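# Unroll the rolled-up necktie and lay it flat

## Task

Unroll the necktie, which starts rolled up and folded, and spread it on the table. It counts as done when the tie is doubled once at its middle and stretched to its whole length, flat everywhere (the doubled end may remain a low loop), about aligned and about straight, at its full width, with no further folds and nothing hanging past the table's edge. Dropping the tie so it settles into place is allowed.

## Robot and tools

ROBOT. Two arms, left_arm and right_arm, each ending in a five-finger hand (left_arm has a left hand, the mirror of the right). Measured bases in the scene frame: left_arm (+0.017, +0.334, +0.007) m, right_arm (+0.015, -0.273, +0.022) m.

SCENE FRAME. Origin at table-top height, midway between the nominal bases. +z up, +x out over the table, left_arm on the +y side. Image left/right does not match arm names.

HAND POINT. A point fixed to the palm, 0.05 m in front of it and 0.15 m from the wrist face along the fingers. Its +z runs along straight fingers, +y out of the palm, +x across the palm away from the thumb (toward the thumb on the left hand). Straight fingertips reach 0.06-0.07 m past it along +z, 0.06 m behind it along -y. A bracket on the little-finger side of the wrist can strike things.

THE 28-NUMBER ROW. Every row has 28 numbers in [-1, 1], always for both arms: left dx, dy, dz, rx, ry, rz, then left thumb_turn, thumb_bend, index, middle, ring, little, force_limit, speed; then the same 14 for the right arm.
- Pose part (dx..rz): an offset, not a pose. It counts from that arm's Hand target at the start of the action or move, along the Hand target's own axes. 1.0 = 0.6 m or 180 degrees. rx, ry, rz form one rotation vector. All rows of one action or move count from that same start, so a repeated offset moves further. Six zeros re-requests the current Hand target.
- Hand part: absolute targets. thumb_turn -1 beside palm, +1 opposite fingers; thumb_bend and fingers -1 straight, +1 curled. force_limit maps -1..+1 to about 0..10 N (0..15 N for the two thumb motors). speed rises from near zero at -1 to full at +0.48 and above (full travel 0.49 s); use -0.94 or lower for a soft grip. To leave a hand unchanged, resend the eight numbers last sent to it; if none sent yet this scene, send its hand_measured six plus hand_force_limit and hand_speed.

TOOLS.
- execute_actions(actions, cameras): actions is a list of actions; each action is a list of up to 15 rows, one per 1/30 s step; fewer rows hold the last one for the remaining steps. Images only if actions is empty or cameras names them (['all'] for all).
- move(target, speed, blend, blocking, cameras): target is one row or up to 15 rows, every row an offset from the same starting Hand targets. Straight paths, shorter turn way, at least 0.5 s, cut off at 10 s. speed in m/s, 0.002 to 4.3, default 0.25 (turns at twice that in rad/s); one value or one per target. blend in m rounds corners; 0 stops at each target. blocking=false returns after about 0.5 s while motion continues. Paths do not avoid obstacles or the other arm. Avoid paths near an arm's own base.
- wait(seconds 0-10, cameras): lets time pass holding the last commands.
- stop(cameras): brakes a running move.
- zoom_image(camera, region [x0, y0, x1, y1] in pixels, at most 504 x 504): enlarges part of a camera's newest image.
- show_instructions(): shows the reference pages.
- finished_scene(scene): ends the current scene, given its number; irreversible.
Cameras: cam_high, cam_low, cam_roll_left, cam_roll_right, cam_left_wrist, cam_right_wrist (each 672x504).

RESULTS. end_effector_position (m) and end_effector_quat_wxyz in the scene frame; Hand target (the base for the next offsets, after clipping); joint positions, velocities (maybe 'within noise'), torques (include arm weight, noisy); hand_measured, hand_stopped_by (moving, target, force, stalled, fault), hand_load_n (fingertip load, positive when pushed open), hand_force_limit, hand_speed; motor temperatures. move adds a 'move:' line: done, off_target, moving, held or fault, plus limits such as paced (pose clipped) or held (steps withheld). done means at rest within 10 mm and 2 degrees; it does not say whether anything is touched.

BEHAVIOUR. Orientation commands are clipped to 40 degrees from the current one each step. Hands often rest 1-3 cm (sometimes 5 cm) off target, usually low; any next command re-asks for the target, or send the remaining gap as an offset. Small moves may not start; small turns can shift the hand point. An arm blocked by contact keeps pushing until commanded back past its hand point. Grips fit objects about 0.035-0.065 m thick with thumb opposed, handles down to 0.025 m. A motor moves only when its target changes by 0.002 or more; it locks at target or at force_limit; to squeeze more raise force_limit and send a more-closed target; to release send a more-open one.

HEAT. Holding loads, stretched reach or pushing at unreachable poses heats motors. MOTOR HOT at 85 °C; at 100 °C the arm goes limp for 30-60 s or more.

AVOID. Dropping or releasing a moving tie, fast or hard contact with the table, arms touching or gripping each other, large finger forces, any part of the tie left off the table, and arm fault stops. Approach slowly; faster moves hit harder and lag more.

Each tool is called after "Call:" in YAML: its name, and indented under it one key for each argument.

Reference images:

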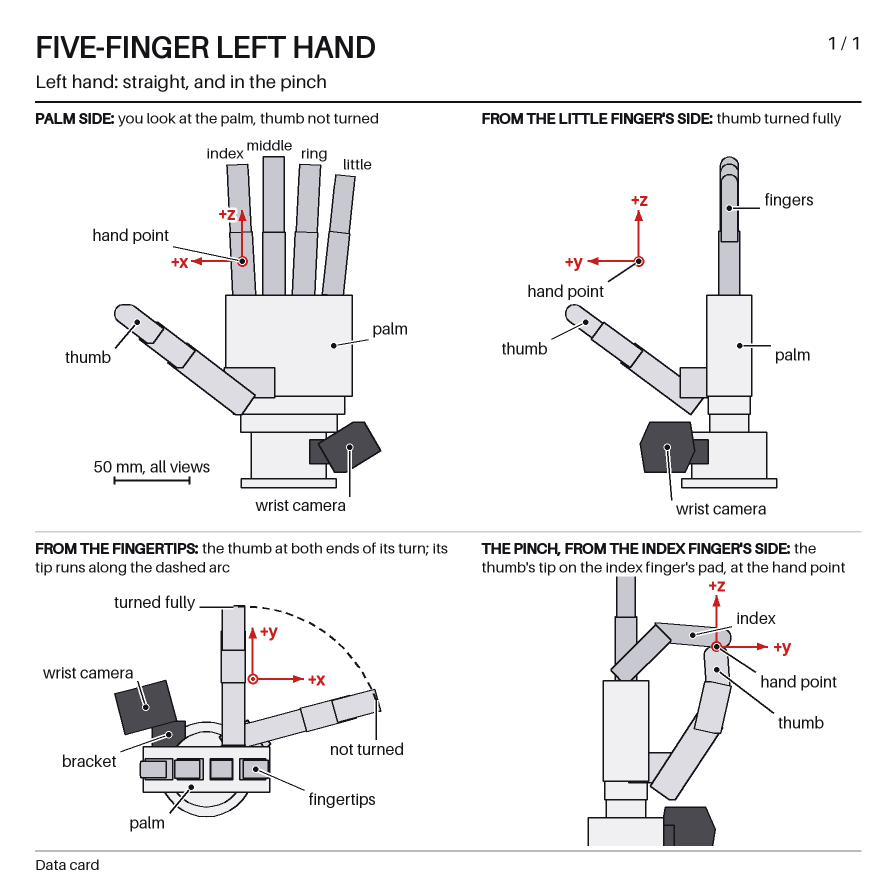

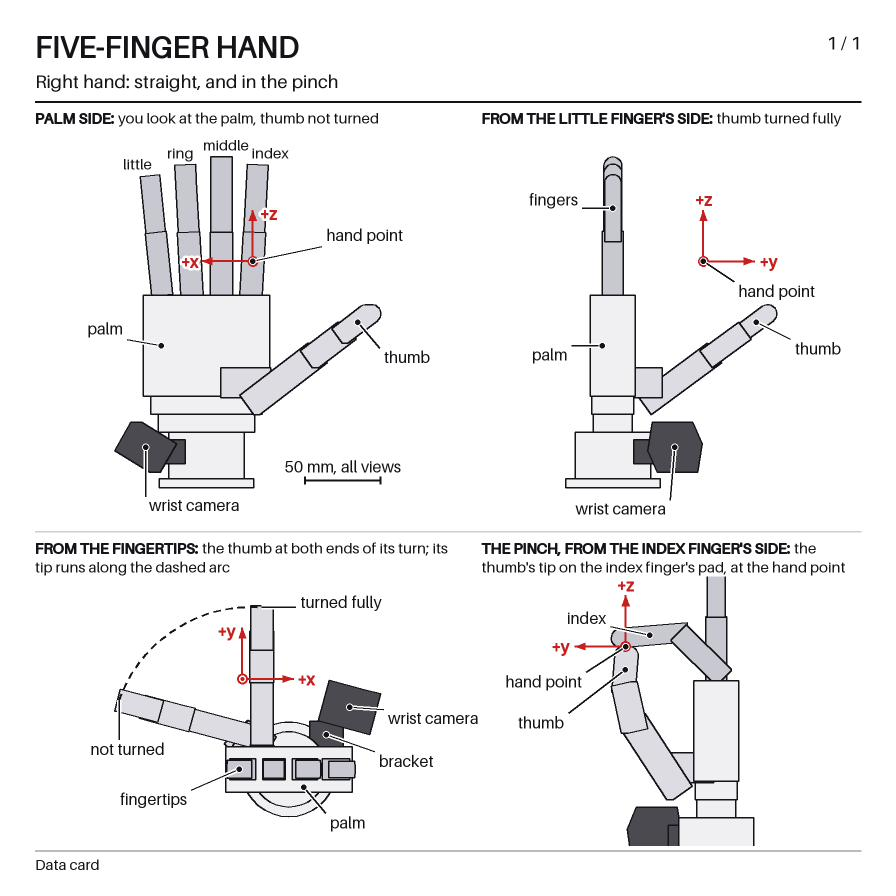

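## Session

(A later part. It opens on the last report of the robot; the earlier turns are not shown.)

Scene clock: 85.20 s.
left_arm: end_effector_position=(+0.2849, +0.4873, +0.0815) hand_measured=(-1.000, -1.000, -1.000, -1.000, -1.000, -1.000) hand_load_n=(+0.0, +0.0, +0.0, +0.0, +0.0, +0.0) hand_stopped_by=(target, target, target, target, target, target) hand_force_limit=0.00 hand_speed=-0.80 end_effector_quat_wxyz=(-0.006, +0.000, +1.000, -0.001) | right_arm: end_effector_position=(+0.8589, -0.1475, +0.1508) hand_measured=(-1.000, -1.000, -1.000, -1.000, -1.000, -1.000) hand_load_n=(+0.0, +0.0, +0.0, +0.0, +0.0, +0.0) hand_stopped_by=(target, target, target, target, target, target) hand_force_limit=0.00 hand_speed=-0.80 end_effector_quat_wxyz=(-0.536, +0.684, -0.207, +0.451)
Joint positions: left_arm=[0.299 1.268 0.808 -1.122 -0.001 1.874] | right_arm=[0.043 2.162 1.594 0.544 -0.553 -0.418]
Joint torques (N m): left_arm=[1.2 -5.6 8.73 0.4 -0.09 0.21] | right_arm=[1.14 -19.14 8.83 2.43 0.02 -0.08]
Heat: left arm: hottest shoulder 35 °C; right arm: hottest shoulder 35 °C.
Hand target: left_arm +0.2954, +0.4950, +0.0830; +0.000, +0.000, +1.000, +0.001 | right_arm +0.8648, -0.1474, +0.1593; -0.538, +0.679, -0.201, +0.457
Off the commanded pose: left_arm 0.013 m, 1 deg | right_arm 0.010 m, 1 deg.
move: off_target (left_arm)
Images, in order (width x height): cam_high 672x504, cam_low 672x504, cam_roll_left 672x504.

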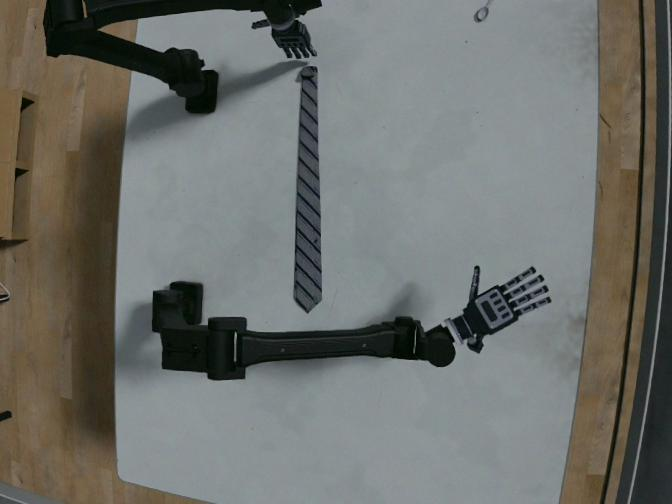

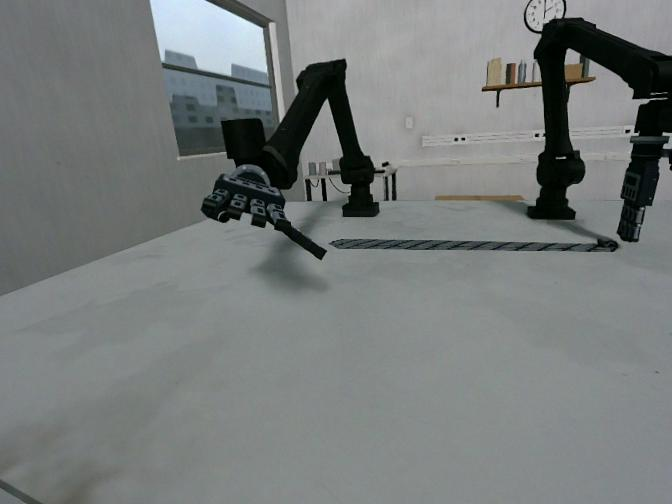

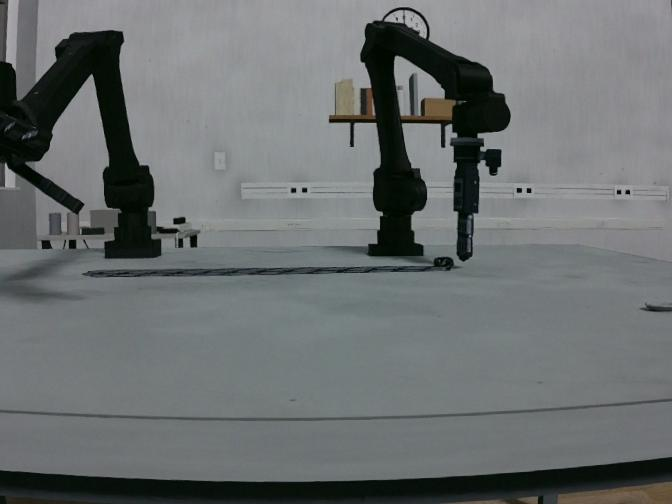

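Call:
move:
  target:
    - [-0.042,0,-0.075,0,0,0,-1,-1,-1,-1,-1,-1,0,-0.8,0,0,0,0,0,0,-1,-1,-1,-1,-1,-1,0,-0.8]
    - [-0.042,-0.18,-0.075,0,0,0,-1,-1,-1,-1,-1,-1,0,-0.8,0,0,0,0,0,0,-1,-1,-1,-1,-1,-1,0,-0.8]
    - [-0.042,-0.18,0.028,0,0,0,-1,-1,-1,-1,-1,-1,0,-0.8,0,0,0,0,0,0,-1,-1,-1,-1,-1,-1,0,-0.8]
  speed: [0.12,0.15,0.08]
  cameras: ["cam_low","cam_roll_right"]

Call:
zoom_image:
  camera: "cam_low"
  region: [550, 200, 670, 270]

Call:
zoom_image:
  camera: "cam_roll_right"
  region: [560, 220, 672, 290]

Scene clock: 95.63 s.
left_arm: end_effector_position=(+0.3253, +0.3891, +0.0759) hand_measured=(-1.000, -1.000, -1.000, -1.000, -1.000, -1.000) hand_load_n=(+0.0, +0.0, +0.0, +0.0, +0.0, +0.0) hand_stopped_by=(target, target, target, target, target, target) hand_force_limit=0.00 hand_speed=-0.80 end_effector_quat_wxyz=(+0.011, +0.003, +1.000, +0.000) | right_arm: end_effector_position=(+0.8589, -0.1475, +0.1508) hand_measured=(-1.000, -1.000, -1.000, -1.000, -1.000, -1.000) hand_load_n=(+0.0, +0.0, +0.0, +0.0, +0.0, +0.0) hand_stopped_by=(target, target, target, target, target, target) hand_force_limit=0.00 hand_speed=-0.80 end_effector_quat_wxyz=(-0.536, +0.684, -0.207, +0.451)
Joint positions: left_arm=[-0.018 1.321 0.841 -1.069 0 1.563] | right_arm=[0.043 2.162 1.594 0.544 -0.553 -0.418]
Joint torques (N m): left_arm=[-0.38 -6.83 6 0.47 -0.13 -0.04] | right_arm=[1.14 -19.08 8.84 2.41 0.02 -0.08]
Heat: left arm: hottest shoulder 35 °C; right arm: hottest shoulder 36 °C.
Hand target: left_arm +0.3205, +0.3870, +0.0660; +0.000, +0.000, +1.000, +0.001 | right_arm +0.8648, -0.1474, +0.1593; -0.538, +0.679, -0.201, +0.457
Off the commanded pose: left_arm 0.011 m, 1 deg | right_arm 0.010 m, 1 deg.
move: off_target (left_arm)
Images, in order (width x height): cam_low 672x504, cam_roll_right 672x504.

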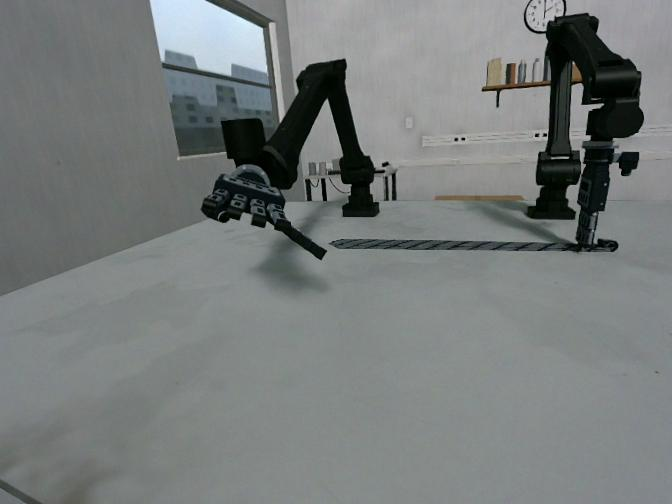

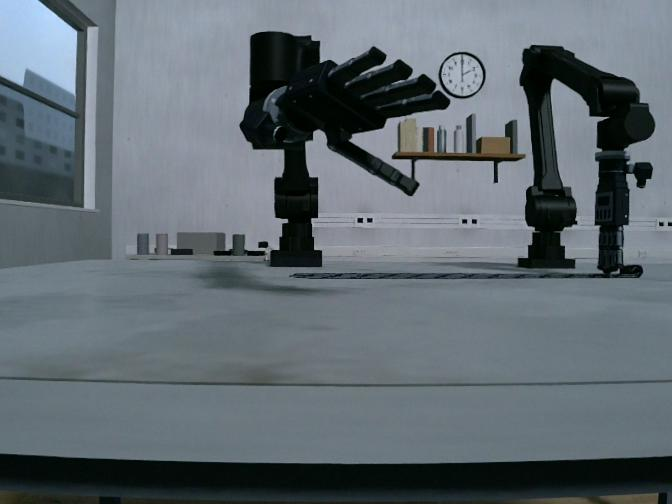

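Scaled by 4.200 from the camera's 672x504 image, which has a finer 960x720 frame.

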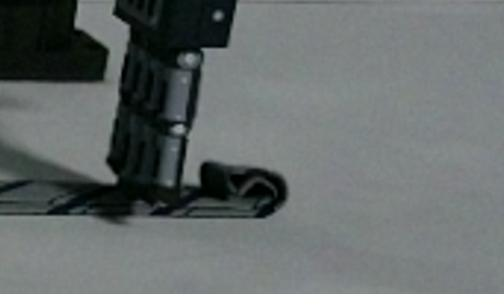

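Scaled by 4.500 from the camera's 672x504 image, which has a finer 960x720 frame.

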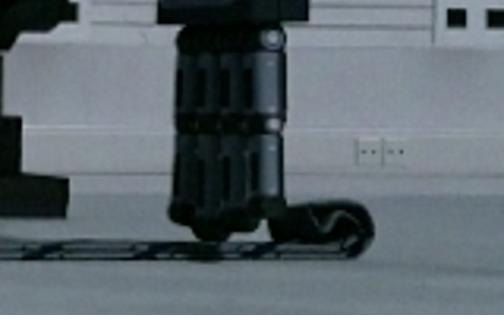

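Call:
move:
  target: [0,0.16,-0.02,0,0,0,-1,-1,-1,-1,-1,-1,0,-0.8,0,0,0,0,0,0,-1,-1,-1,-1,-1,-1,0,-0.8]
  speed: 0.06
  cameras: ["cam_low","cam_roll_right","cam_high"]

Call:
zoom_image:
  camera: "cam_low"
  region: [550, 200, 670, 270]

Call:
zoom_image:
  camera: "cam_high"
  region: [260, 20, 360, 120]

Scene clock: 101.73 s.
left_arm: end_effector_position=(+0.3109, +0.4754, +0.0746) hand_measured=(-1.000, -1.000, -1.000, -1.000, -1.000, -1.000) hand_load_n=(+0.0, +0.0, +0.0, +0.0, +0.0, +0.0) hand_stopped_by=(target, target, target, target, target, target) hand_force_limit=0.00 hand_speed=-0.80 end_effector_quat_wxyz=(+0.001, +0.000, +1.000, +0.000) | right_arm: end_effector_position=(+0.8589, -0.1475, +0.1508) hand_measured=(-1.000, -1.000, -1.000, -1.000, -1.000, -1.000) hand_load_n=(+0.0, +0.0, +0.0, +0.0, +0.0, +0.0) hand_stopped_by=(target, target, target, target, target, target) hand_force_limit=0.00 hand_speed=-0.80 end_effector_quat_wxyz=(-0.536, +0.684, -0.207, +0.451)
Joint positions: left_arm=[0.243 1.327 0.841 -1.082 0 1.818] | right_arm=[0.043 2.162 1.594 0.544 -0.553 -0.418]
Joint torques (N m): left_arm=[1.26 -6.18 9.39 -0.46 -0.13 0.22] | right_arm=[1.08 -19.02 8.83 2.41 0.03 -0.08]
Heat: left arm: hottest shoulder 35 °C; right arm: hottest shoulder 36 °C.
Hand target: left_arm +0.3205, +0.4831, +0.0781; +0.000, +0.000, +1.000, +0.001 | right_arm +0.8648, -0.1474, +0.1593; -0.538, +0.679, -0.201, +0.457
Off the commanded pose: left_arm 0.013 m, 0 deg | right_arm 0.010 m, 1 deg.
move: off_target (left_arm)
Images, in order (width x height): cam_high 672x504, cam_low 672x504, cam_roll_right 672x504.

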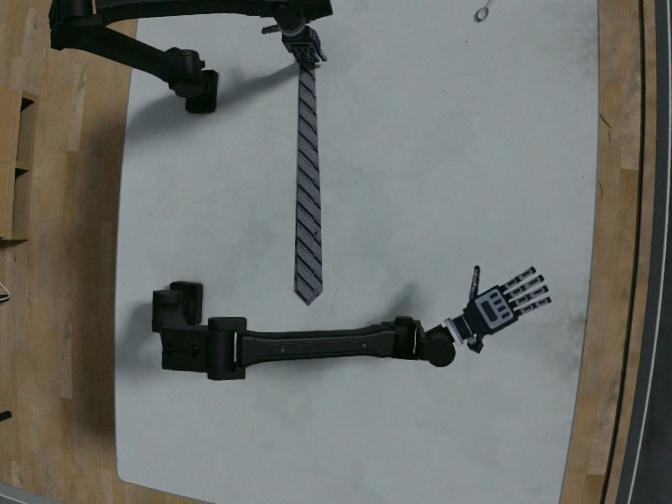

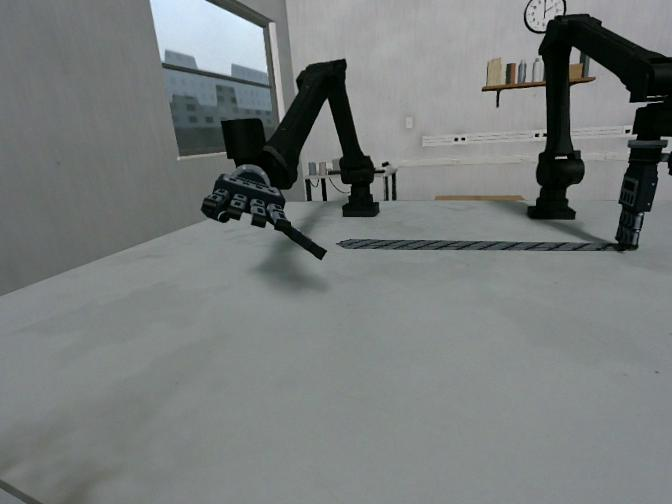

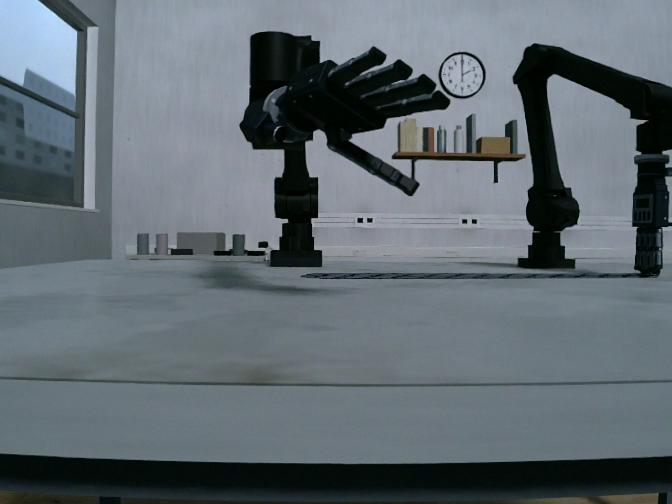

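Scaled by 4.200 from the camera's 672x504 image, which has a finer 960x720 frame.

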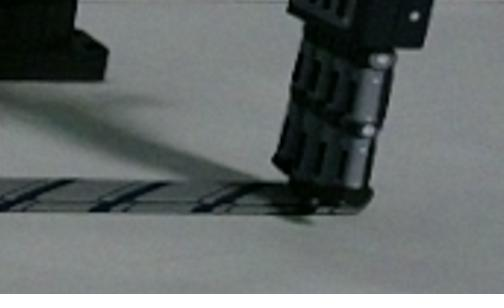

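Scaled by 5.040 from the camera's 672x504 image, which has a finer 960x720 frame.

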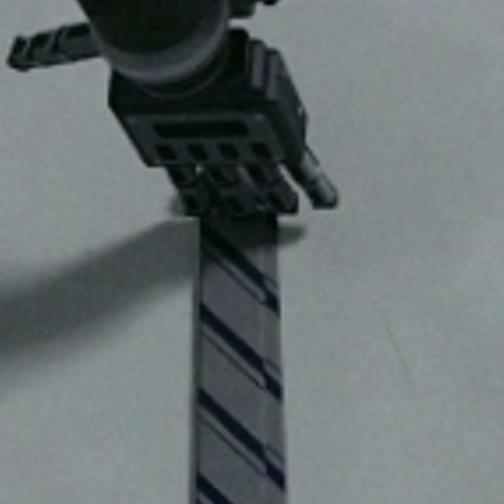

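Probably opened. Lift slightly back and clear away, and look.

Call:
move:
  target:
    - [0,-0.05,-0.03,0,0,0,-1,-1,-1,-1,-1,-1,0,-0.8,0,0,0,0,0,0,-1,-1,-1,-1,-1,-1,0,-0.8]
    - [0,-0.05,-0.25,0,0,0,-1,-1,-1,-1,-1,-1,0,-0.8,0,0,0,0,0,0,-1,-1,-1,-1,-1,-1,0,-0.8]
    - [0,0.28,-0.28,0,0,0,-1,-1,-1,-1,-1,-1,0,-0.8,0,0,0,0,0,0,-1,-1,-1,-1,-1,-1,0,-0.8]
  speed: [0.08,0.2,0.25]
  blend: [0.01,0.04,0]
  cameras: ["cam_low","cam_roll_left","cam_high"]

Call:
zoom_image:
  camera: "cam_low"
  region: [560, 210, 670, 270]

Call:
zoom_image:
  camera: "cam_roll_left"
  region: [390, 220, 510, 280]

Call:
zoom_image:
  camera: "cam_high"
  region: [260, 20, 360, 120]

Scene clock: 110.57 s.
left_arm: end_effector_position=(+0.3093, +0.6395, +0.2329) hand_measured=(-1.000, -1.000, -1.000, -1.000, -1.000, -1.000) hand_load_n=(+0.0, +0.0, +0.5, +0.0, +0.0, +0.0) hand_stopped_by=(target, target, target, target, target, target) hand_force_limit=0.00 hand_speed=-0.80 end_effector_quat_wxyz=(-0.026, -0.061, +0.998, +0.017) | right_arm: end_effector_position=(+0.8589, -0.1475, +0.1508) hand_measured=(-1.000, -1.000, -1.000, -1.000, -1.000, -1.000) hand_load_n=(+0.0, +0.0, +0.0, +0.0, -0.5, +0.0) hand_stopped_by=(target, target, target, target, target, target) hand_force_limit=0.00 hand_speed=-0.80 end_effector_quat_wxyz=(-0.536, +0.684, -0.207, +0.451)
Joint positions: left_arm=[0.618 1.439 1.374 -1.531 -0.057 2.069] | right_arm=[0.043 2.162 1.594 0.544 -0.553 -0.418]
Joint torques (N m): left_arm=[0.62 -9.76 11.71 -0.5 -0.1 0.22] | right_arm=[1.14 -19.08 8.83 2.43 0.02 -0.08]
Heat: left arm: hottest shoulder 35 °C; right arm: hottest shoulder 36 °C.
Hand target: left_arm +0.3204, +0.6508, +0.2465; +0.000, +0.000, +1.000, +0.001 | right_arm +0.8648, -0.1474, +0.1593; -0.538, +0.679, -0.201, +0.457
Off the commanded pose: left_arm 0.021 m, 8 deg | right_arm 0.010 m, 1 deg.
joint sent to its limit (left arm) — joint 6 (wrist roll), upper limit. The joint targets are off in orientation, not in position.
move: off_target (left_arm)
Images, in order (width x height): cam_high 672x504, cam_low 672x504, cam_roll_left 672x504.

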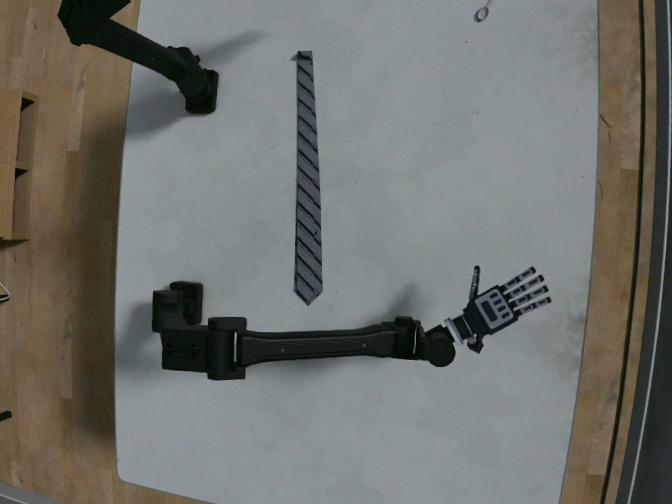

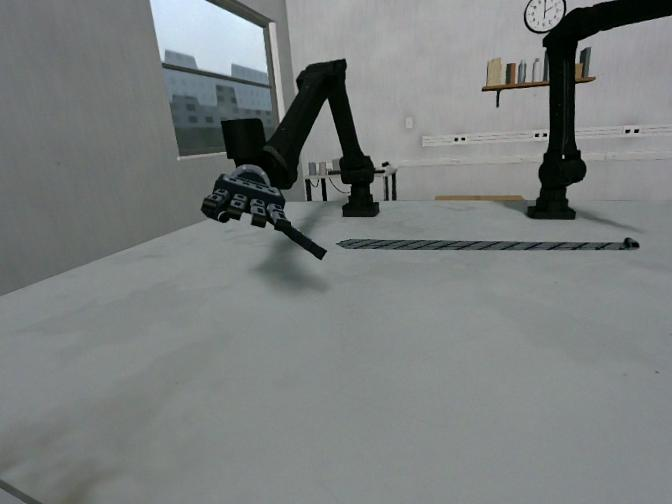

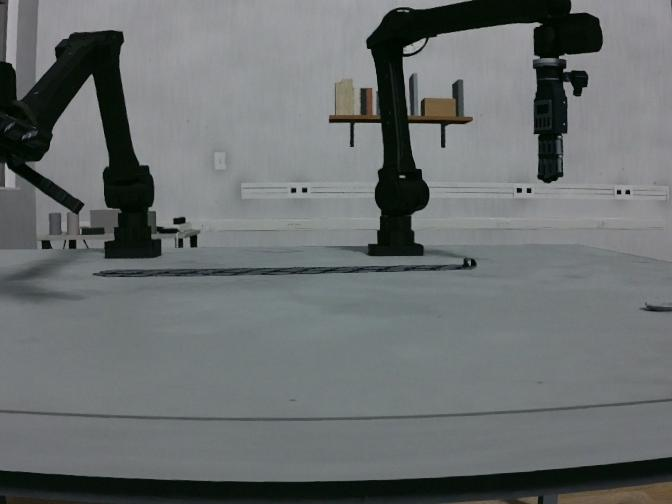

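Scaled by 4.582 from the camera's 672x504 image, which has a finer 960x720 frame.

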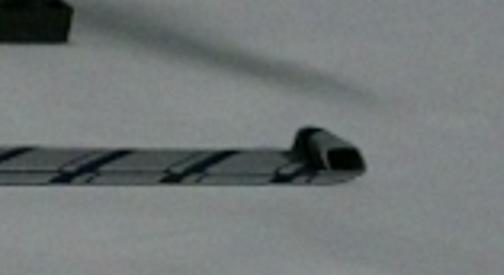

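Scaled by 4.200 from the camera's 672x504 image, which has a finer 960x720 frame.

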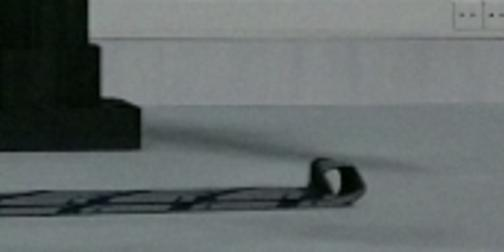

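Scaled by 5.040 from the camera's 672x504 image, which has a finer 960x720 frame.

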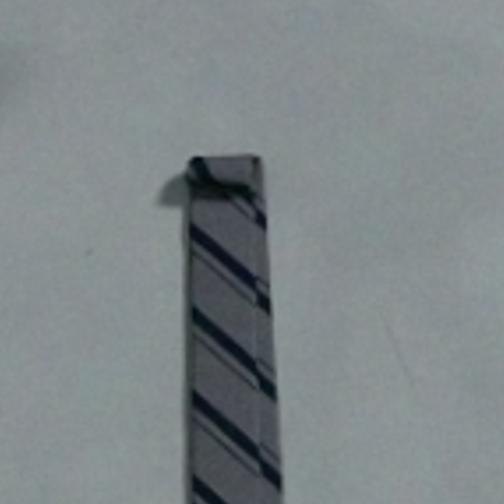

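Call:
move:
  target:
    - [-0.008,-0.351,0.161,0,0,0,-1,-1,-1,-1,-1,-1,0,-0.8,0,0,0,0,0,0,-1,-1,-1,-1,-1,-1,0,-0.8]
    - [-0.008,-0.351,0.299,0,0,0,-1,-1,-1,-1,-1,-1,0,-0.8,0,0,0,0,0,0,-1,-1,-1,-1,-1,-1,0,-0.8]
  speed: [0.25,0.09]
  cameras: ["cam_low","cam_roll_left","cam_high"]

Call:
zoom_image:
  camera: "cam_low"
  region: [560, 210, 670, 270]

Call:
zoom_image:
  camera: "cam_roll_left"
  region: [410, 220, 510, 280]

Call:
zoom_image:
  camera: "cam_high"
  region: [260, 20, 360, 120]

Scene clock: 123.57 s.
left_arm: end_effector_position=(+0.3300, +0.4418, +0.0768) hand_measured=(-1.000, -1.000, -1.000, -1.000, -1.000, -1.000) hand_load_n=(+0.0, +0.0, +0.0, +0.0, +0.0, +0.0) hand_stopped_by=(target, target, target, target, target, target) hand_force_limit=0.00 hand_speed=-0.80 end_effector_quat_wxyz=(+0.011, +0.005, +1.000, +0.001) | right_arm: end_effector_position=(+0.8589, -0.1475, +0.1508) hand_measured=(-1.000, -1.000, -1.000, -1.000, -1.000, -1.000) hand_load_n=(-0.5, +0.0, +0.0, +0.0, +0.0, +0.0) hand_stopped_by=(target, target, target, target, target, target) hand_force_limit=0.00 hand_speed=-0.80 end_effector_quat_wxyz=(-0.536, +0.684, -0.207, +0.451)
Joint positions: left_arm=[0.135 1.341 0.862 -1.07 0 1.72] | right_arm=[0.043 2.162 1.594 0.544 -0.553 -0.418]
Joint torques (N m): left_arm=[0.03 -7 5.97 0.49 -0.14 -0.03] | right_arm=[1.08 -19.08 8.83 2.43 0.02 -0.08]
Heat: left arm: hottest shoulder 35 °C; right arm: hottest shoulder 36 °C.
Hand target: left_arm +0.3253, +0.4404, +0.0667; +0.000, +0.000, +1.000, +0.001 | right_arm +0.8648, -0.1474, +0.1593; -0.538, +0.679, -0.201, +0.457
Off the commanded pose: left_arm 0.011 m, 1 deg | right_arm 0.010 m, 1 deg.
move: off_target (left_arm)
Images, in order (width x height): cam_high 672x504, cam_low 672x504, cam_roll_left 672x504.

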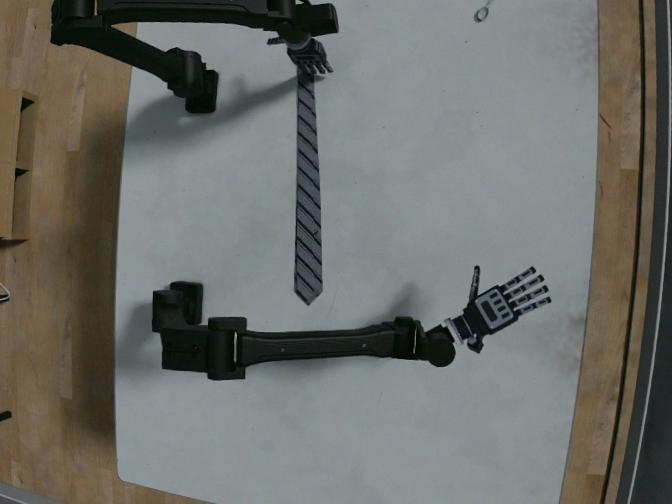

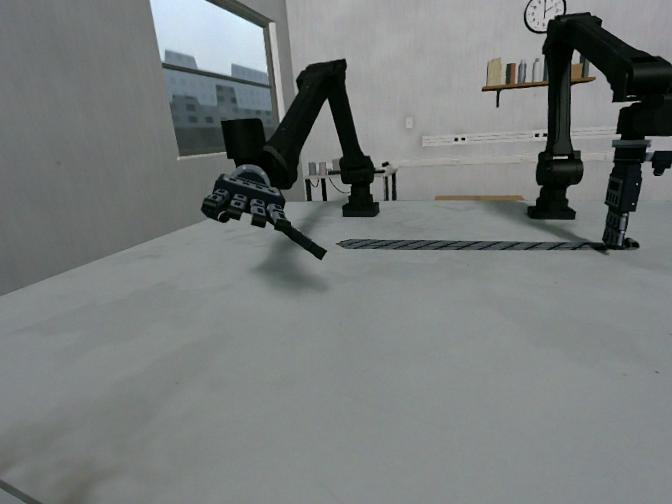

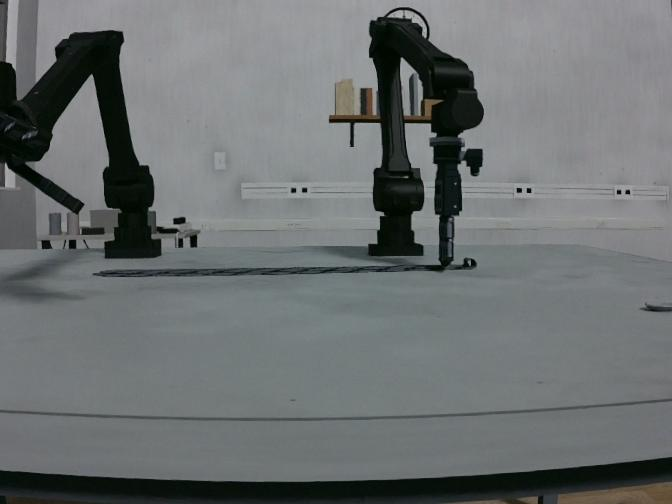

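Scaled by 4.582 from the camera's 672x504 image, which has a finer 960x720 frame.

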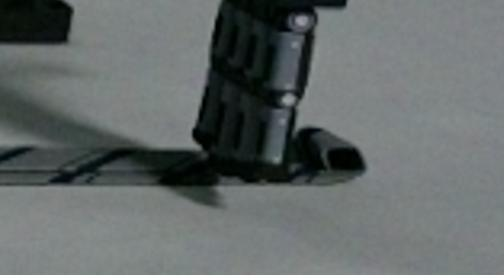

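Scaled by 5.040 from the camera's 672x504 image, which has a finer 960x720 frame.

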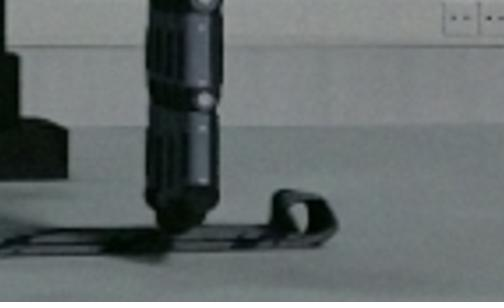

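Scaled by 5.040 from the camera's 672x504 image, which has a finer 960x720 frame.

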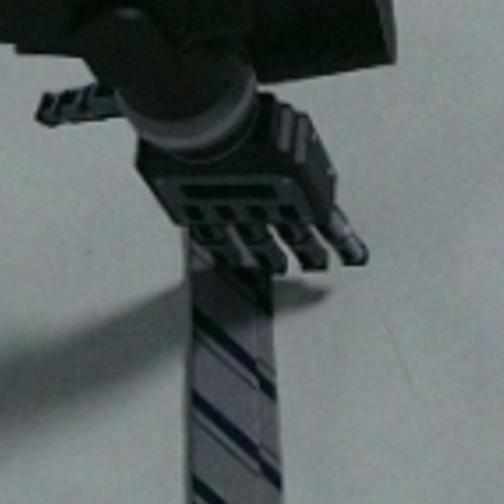

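Call:
move:
  target:
    - [0.01,0.16,-0.02,0,0,0,-1,-1,-1,-1,-1,-1,0,-0.8,0,0,0,0,0,0,-1,-1,-1,-1,-1,-1,0,-0.8]
    - [0.01,0.1,-0.06,0,0,0,-1,-1,-1,-1,-1,-1,0,-0.8,0,0,0,0,0,0,-1,-1,-1,-1,-1,-1,0,-0.8]
    - [0,0.05,-0.25,0,0,0,-1,-1,-1,-1,-1,-1,0,-0.8,0,0,0,0,0,0,-1,-1,-1,-1,-1,-1,0,-0.8]
    - [0,0.33,-0.29,0,0,0,-1,-1,-1,-1,-1,-1,0,-0.8,0,0,0,0,0,0,-1,-1,-1,-1,-1,-1,0,-0.8]
  speed: [0.06,0.08,0.2,0.25]
  blend: [0,0.01,0.04,0]
  cameras: ["cam_low","cam_roll_left","cam_high"]

Call:
zoom_image:
  camera: "cam_low"
  region: [560, 210, 670, 270]

Call:
zoom_image:
  camera: "cam_roll_left"
  region: [430, 220, 530, 280]

Call:
zoom_image:
  camera: "cam_high"
  region: [260, 10, 360, 110]

Scene clock: 136.27 s.
left_arm: end_effector_position=(+0.3141, +0.6268, +0.2274) hand_measured=(-1.000, -1.000, -1.000, -1.000, -1.000, -1.000) hand_load_n=(+0.0, +0.0, +0.0, +0.0, +0.0, +0.0) hand_stopped_by=(target, target, target, target, target, target) hand_force_limit=0.00 hand_speed=-0.80 end_effector_quat_wxyz=(-0.022, -0.048, +0.998, +0.013) | right_arm: end_effector_position=(+0.8589, -0.1475, +0.1508) hand_measured=(-1.000, -1.000, -1.000, -1.000, -1.000, -1.000) hand_load_n=(+0.0, +0.0, +0.0, +0.0, +0.0, +0.0) hand_stopped_by=(target, target, target, target, target, target) hand_force_limit=0.00 hand_speed=-0.80 end_effector_quat_wxyz=(-0.536, +0.684, -0.207, +0.451)
Joint positions: left_arm=[0.591 1.426 1.348 -1.518 -0.045 2.069] | right_arm=[0.043 2.162 1.594 0.544 -0.553 -0.418]
Joint torques (N m): left_arm=[0.67 -9.64 11.63 -0.49 -0.1 0.21] | right_arm=[1.14 -19.02 8.84 2.4 0.03 -0.08]
Heat: left arm: hottest shoulder 34 °C; right arm: hottest shoulder 36 °C.
Hand target: left_arm +0.3253, +0.6381, +0.2411; +0.000, +0.000, +1.000, +0.001 | right_arm +0.8648, -0.1474, +0.1593; -0.538, +0.679, -0.201, +0.457
Off the commanded pose: left_arm 0.021 m, 6 deg | right_arm 0.010 m, 1 deg.
joint sent to its limit (left arm) — joint 6 (wrist roll), upper limit. The joint targets are off in orientation, not in position.
move: off_target (left_arm)
Images, in order (width x height): cam_high 672x504, cam_low 672x504, cam_roll_left 672x504.

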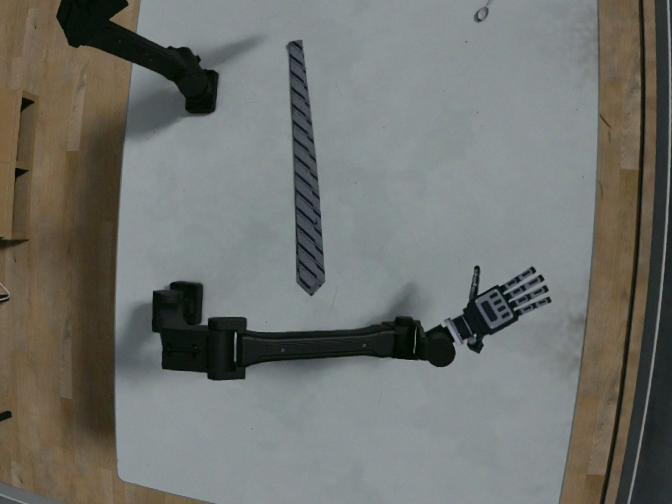

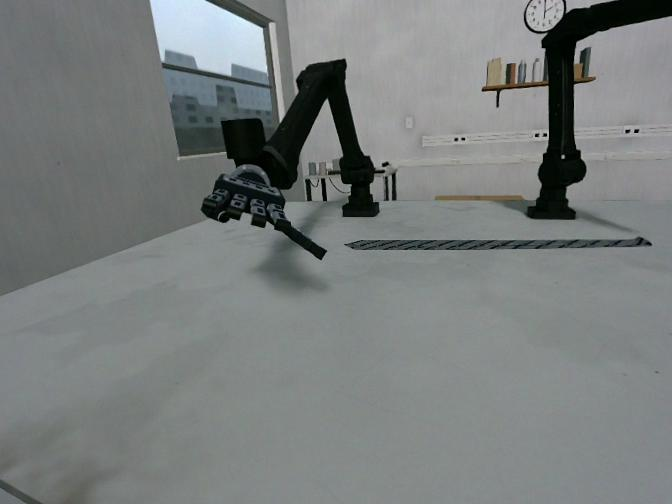

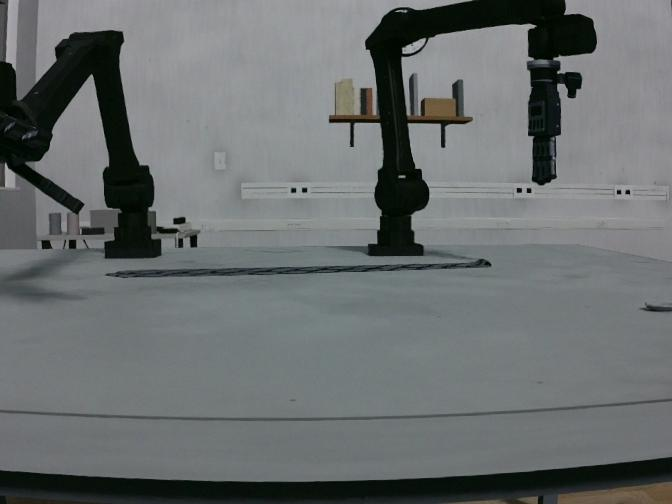

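Scaled by 4.582 from the camera's 672x504 image, which has a finer 960x720 frame.

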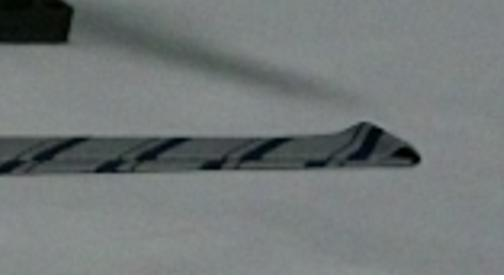

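Scaled by 5.040 from the camera's 672x504 image, which has a finer 960x720 frame.

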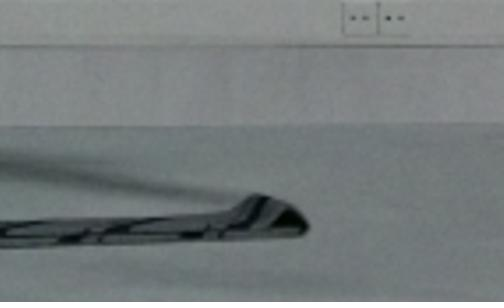

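Scaled by 5.040 from the camera's 672x504 image, which has a finer 960x720 frame.

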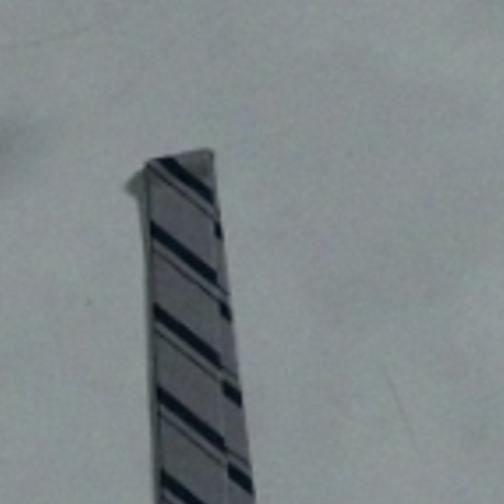

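Call:
finished_scene:
  scene: 2

The scene is finished: the task was done.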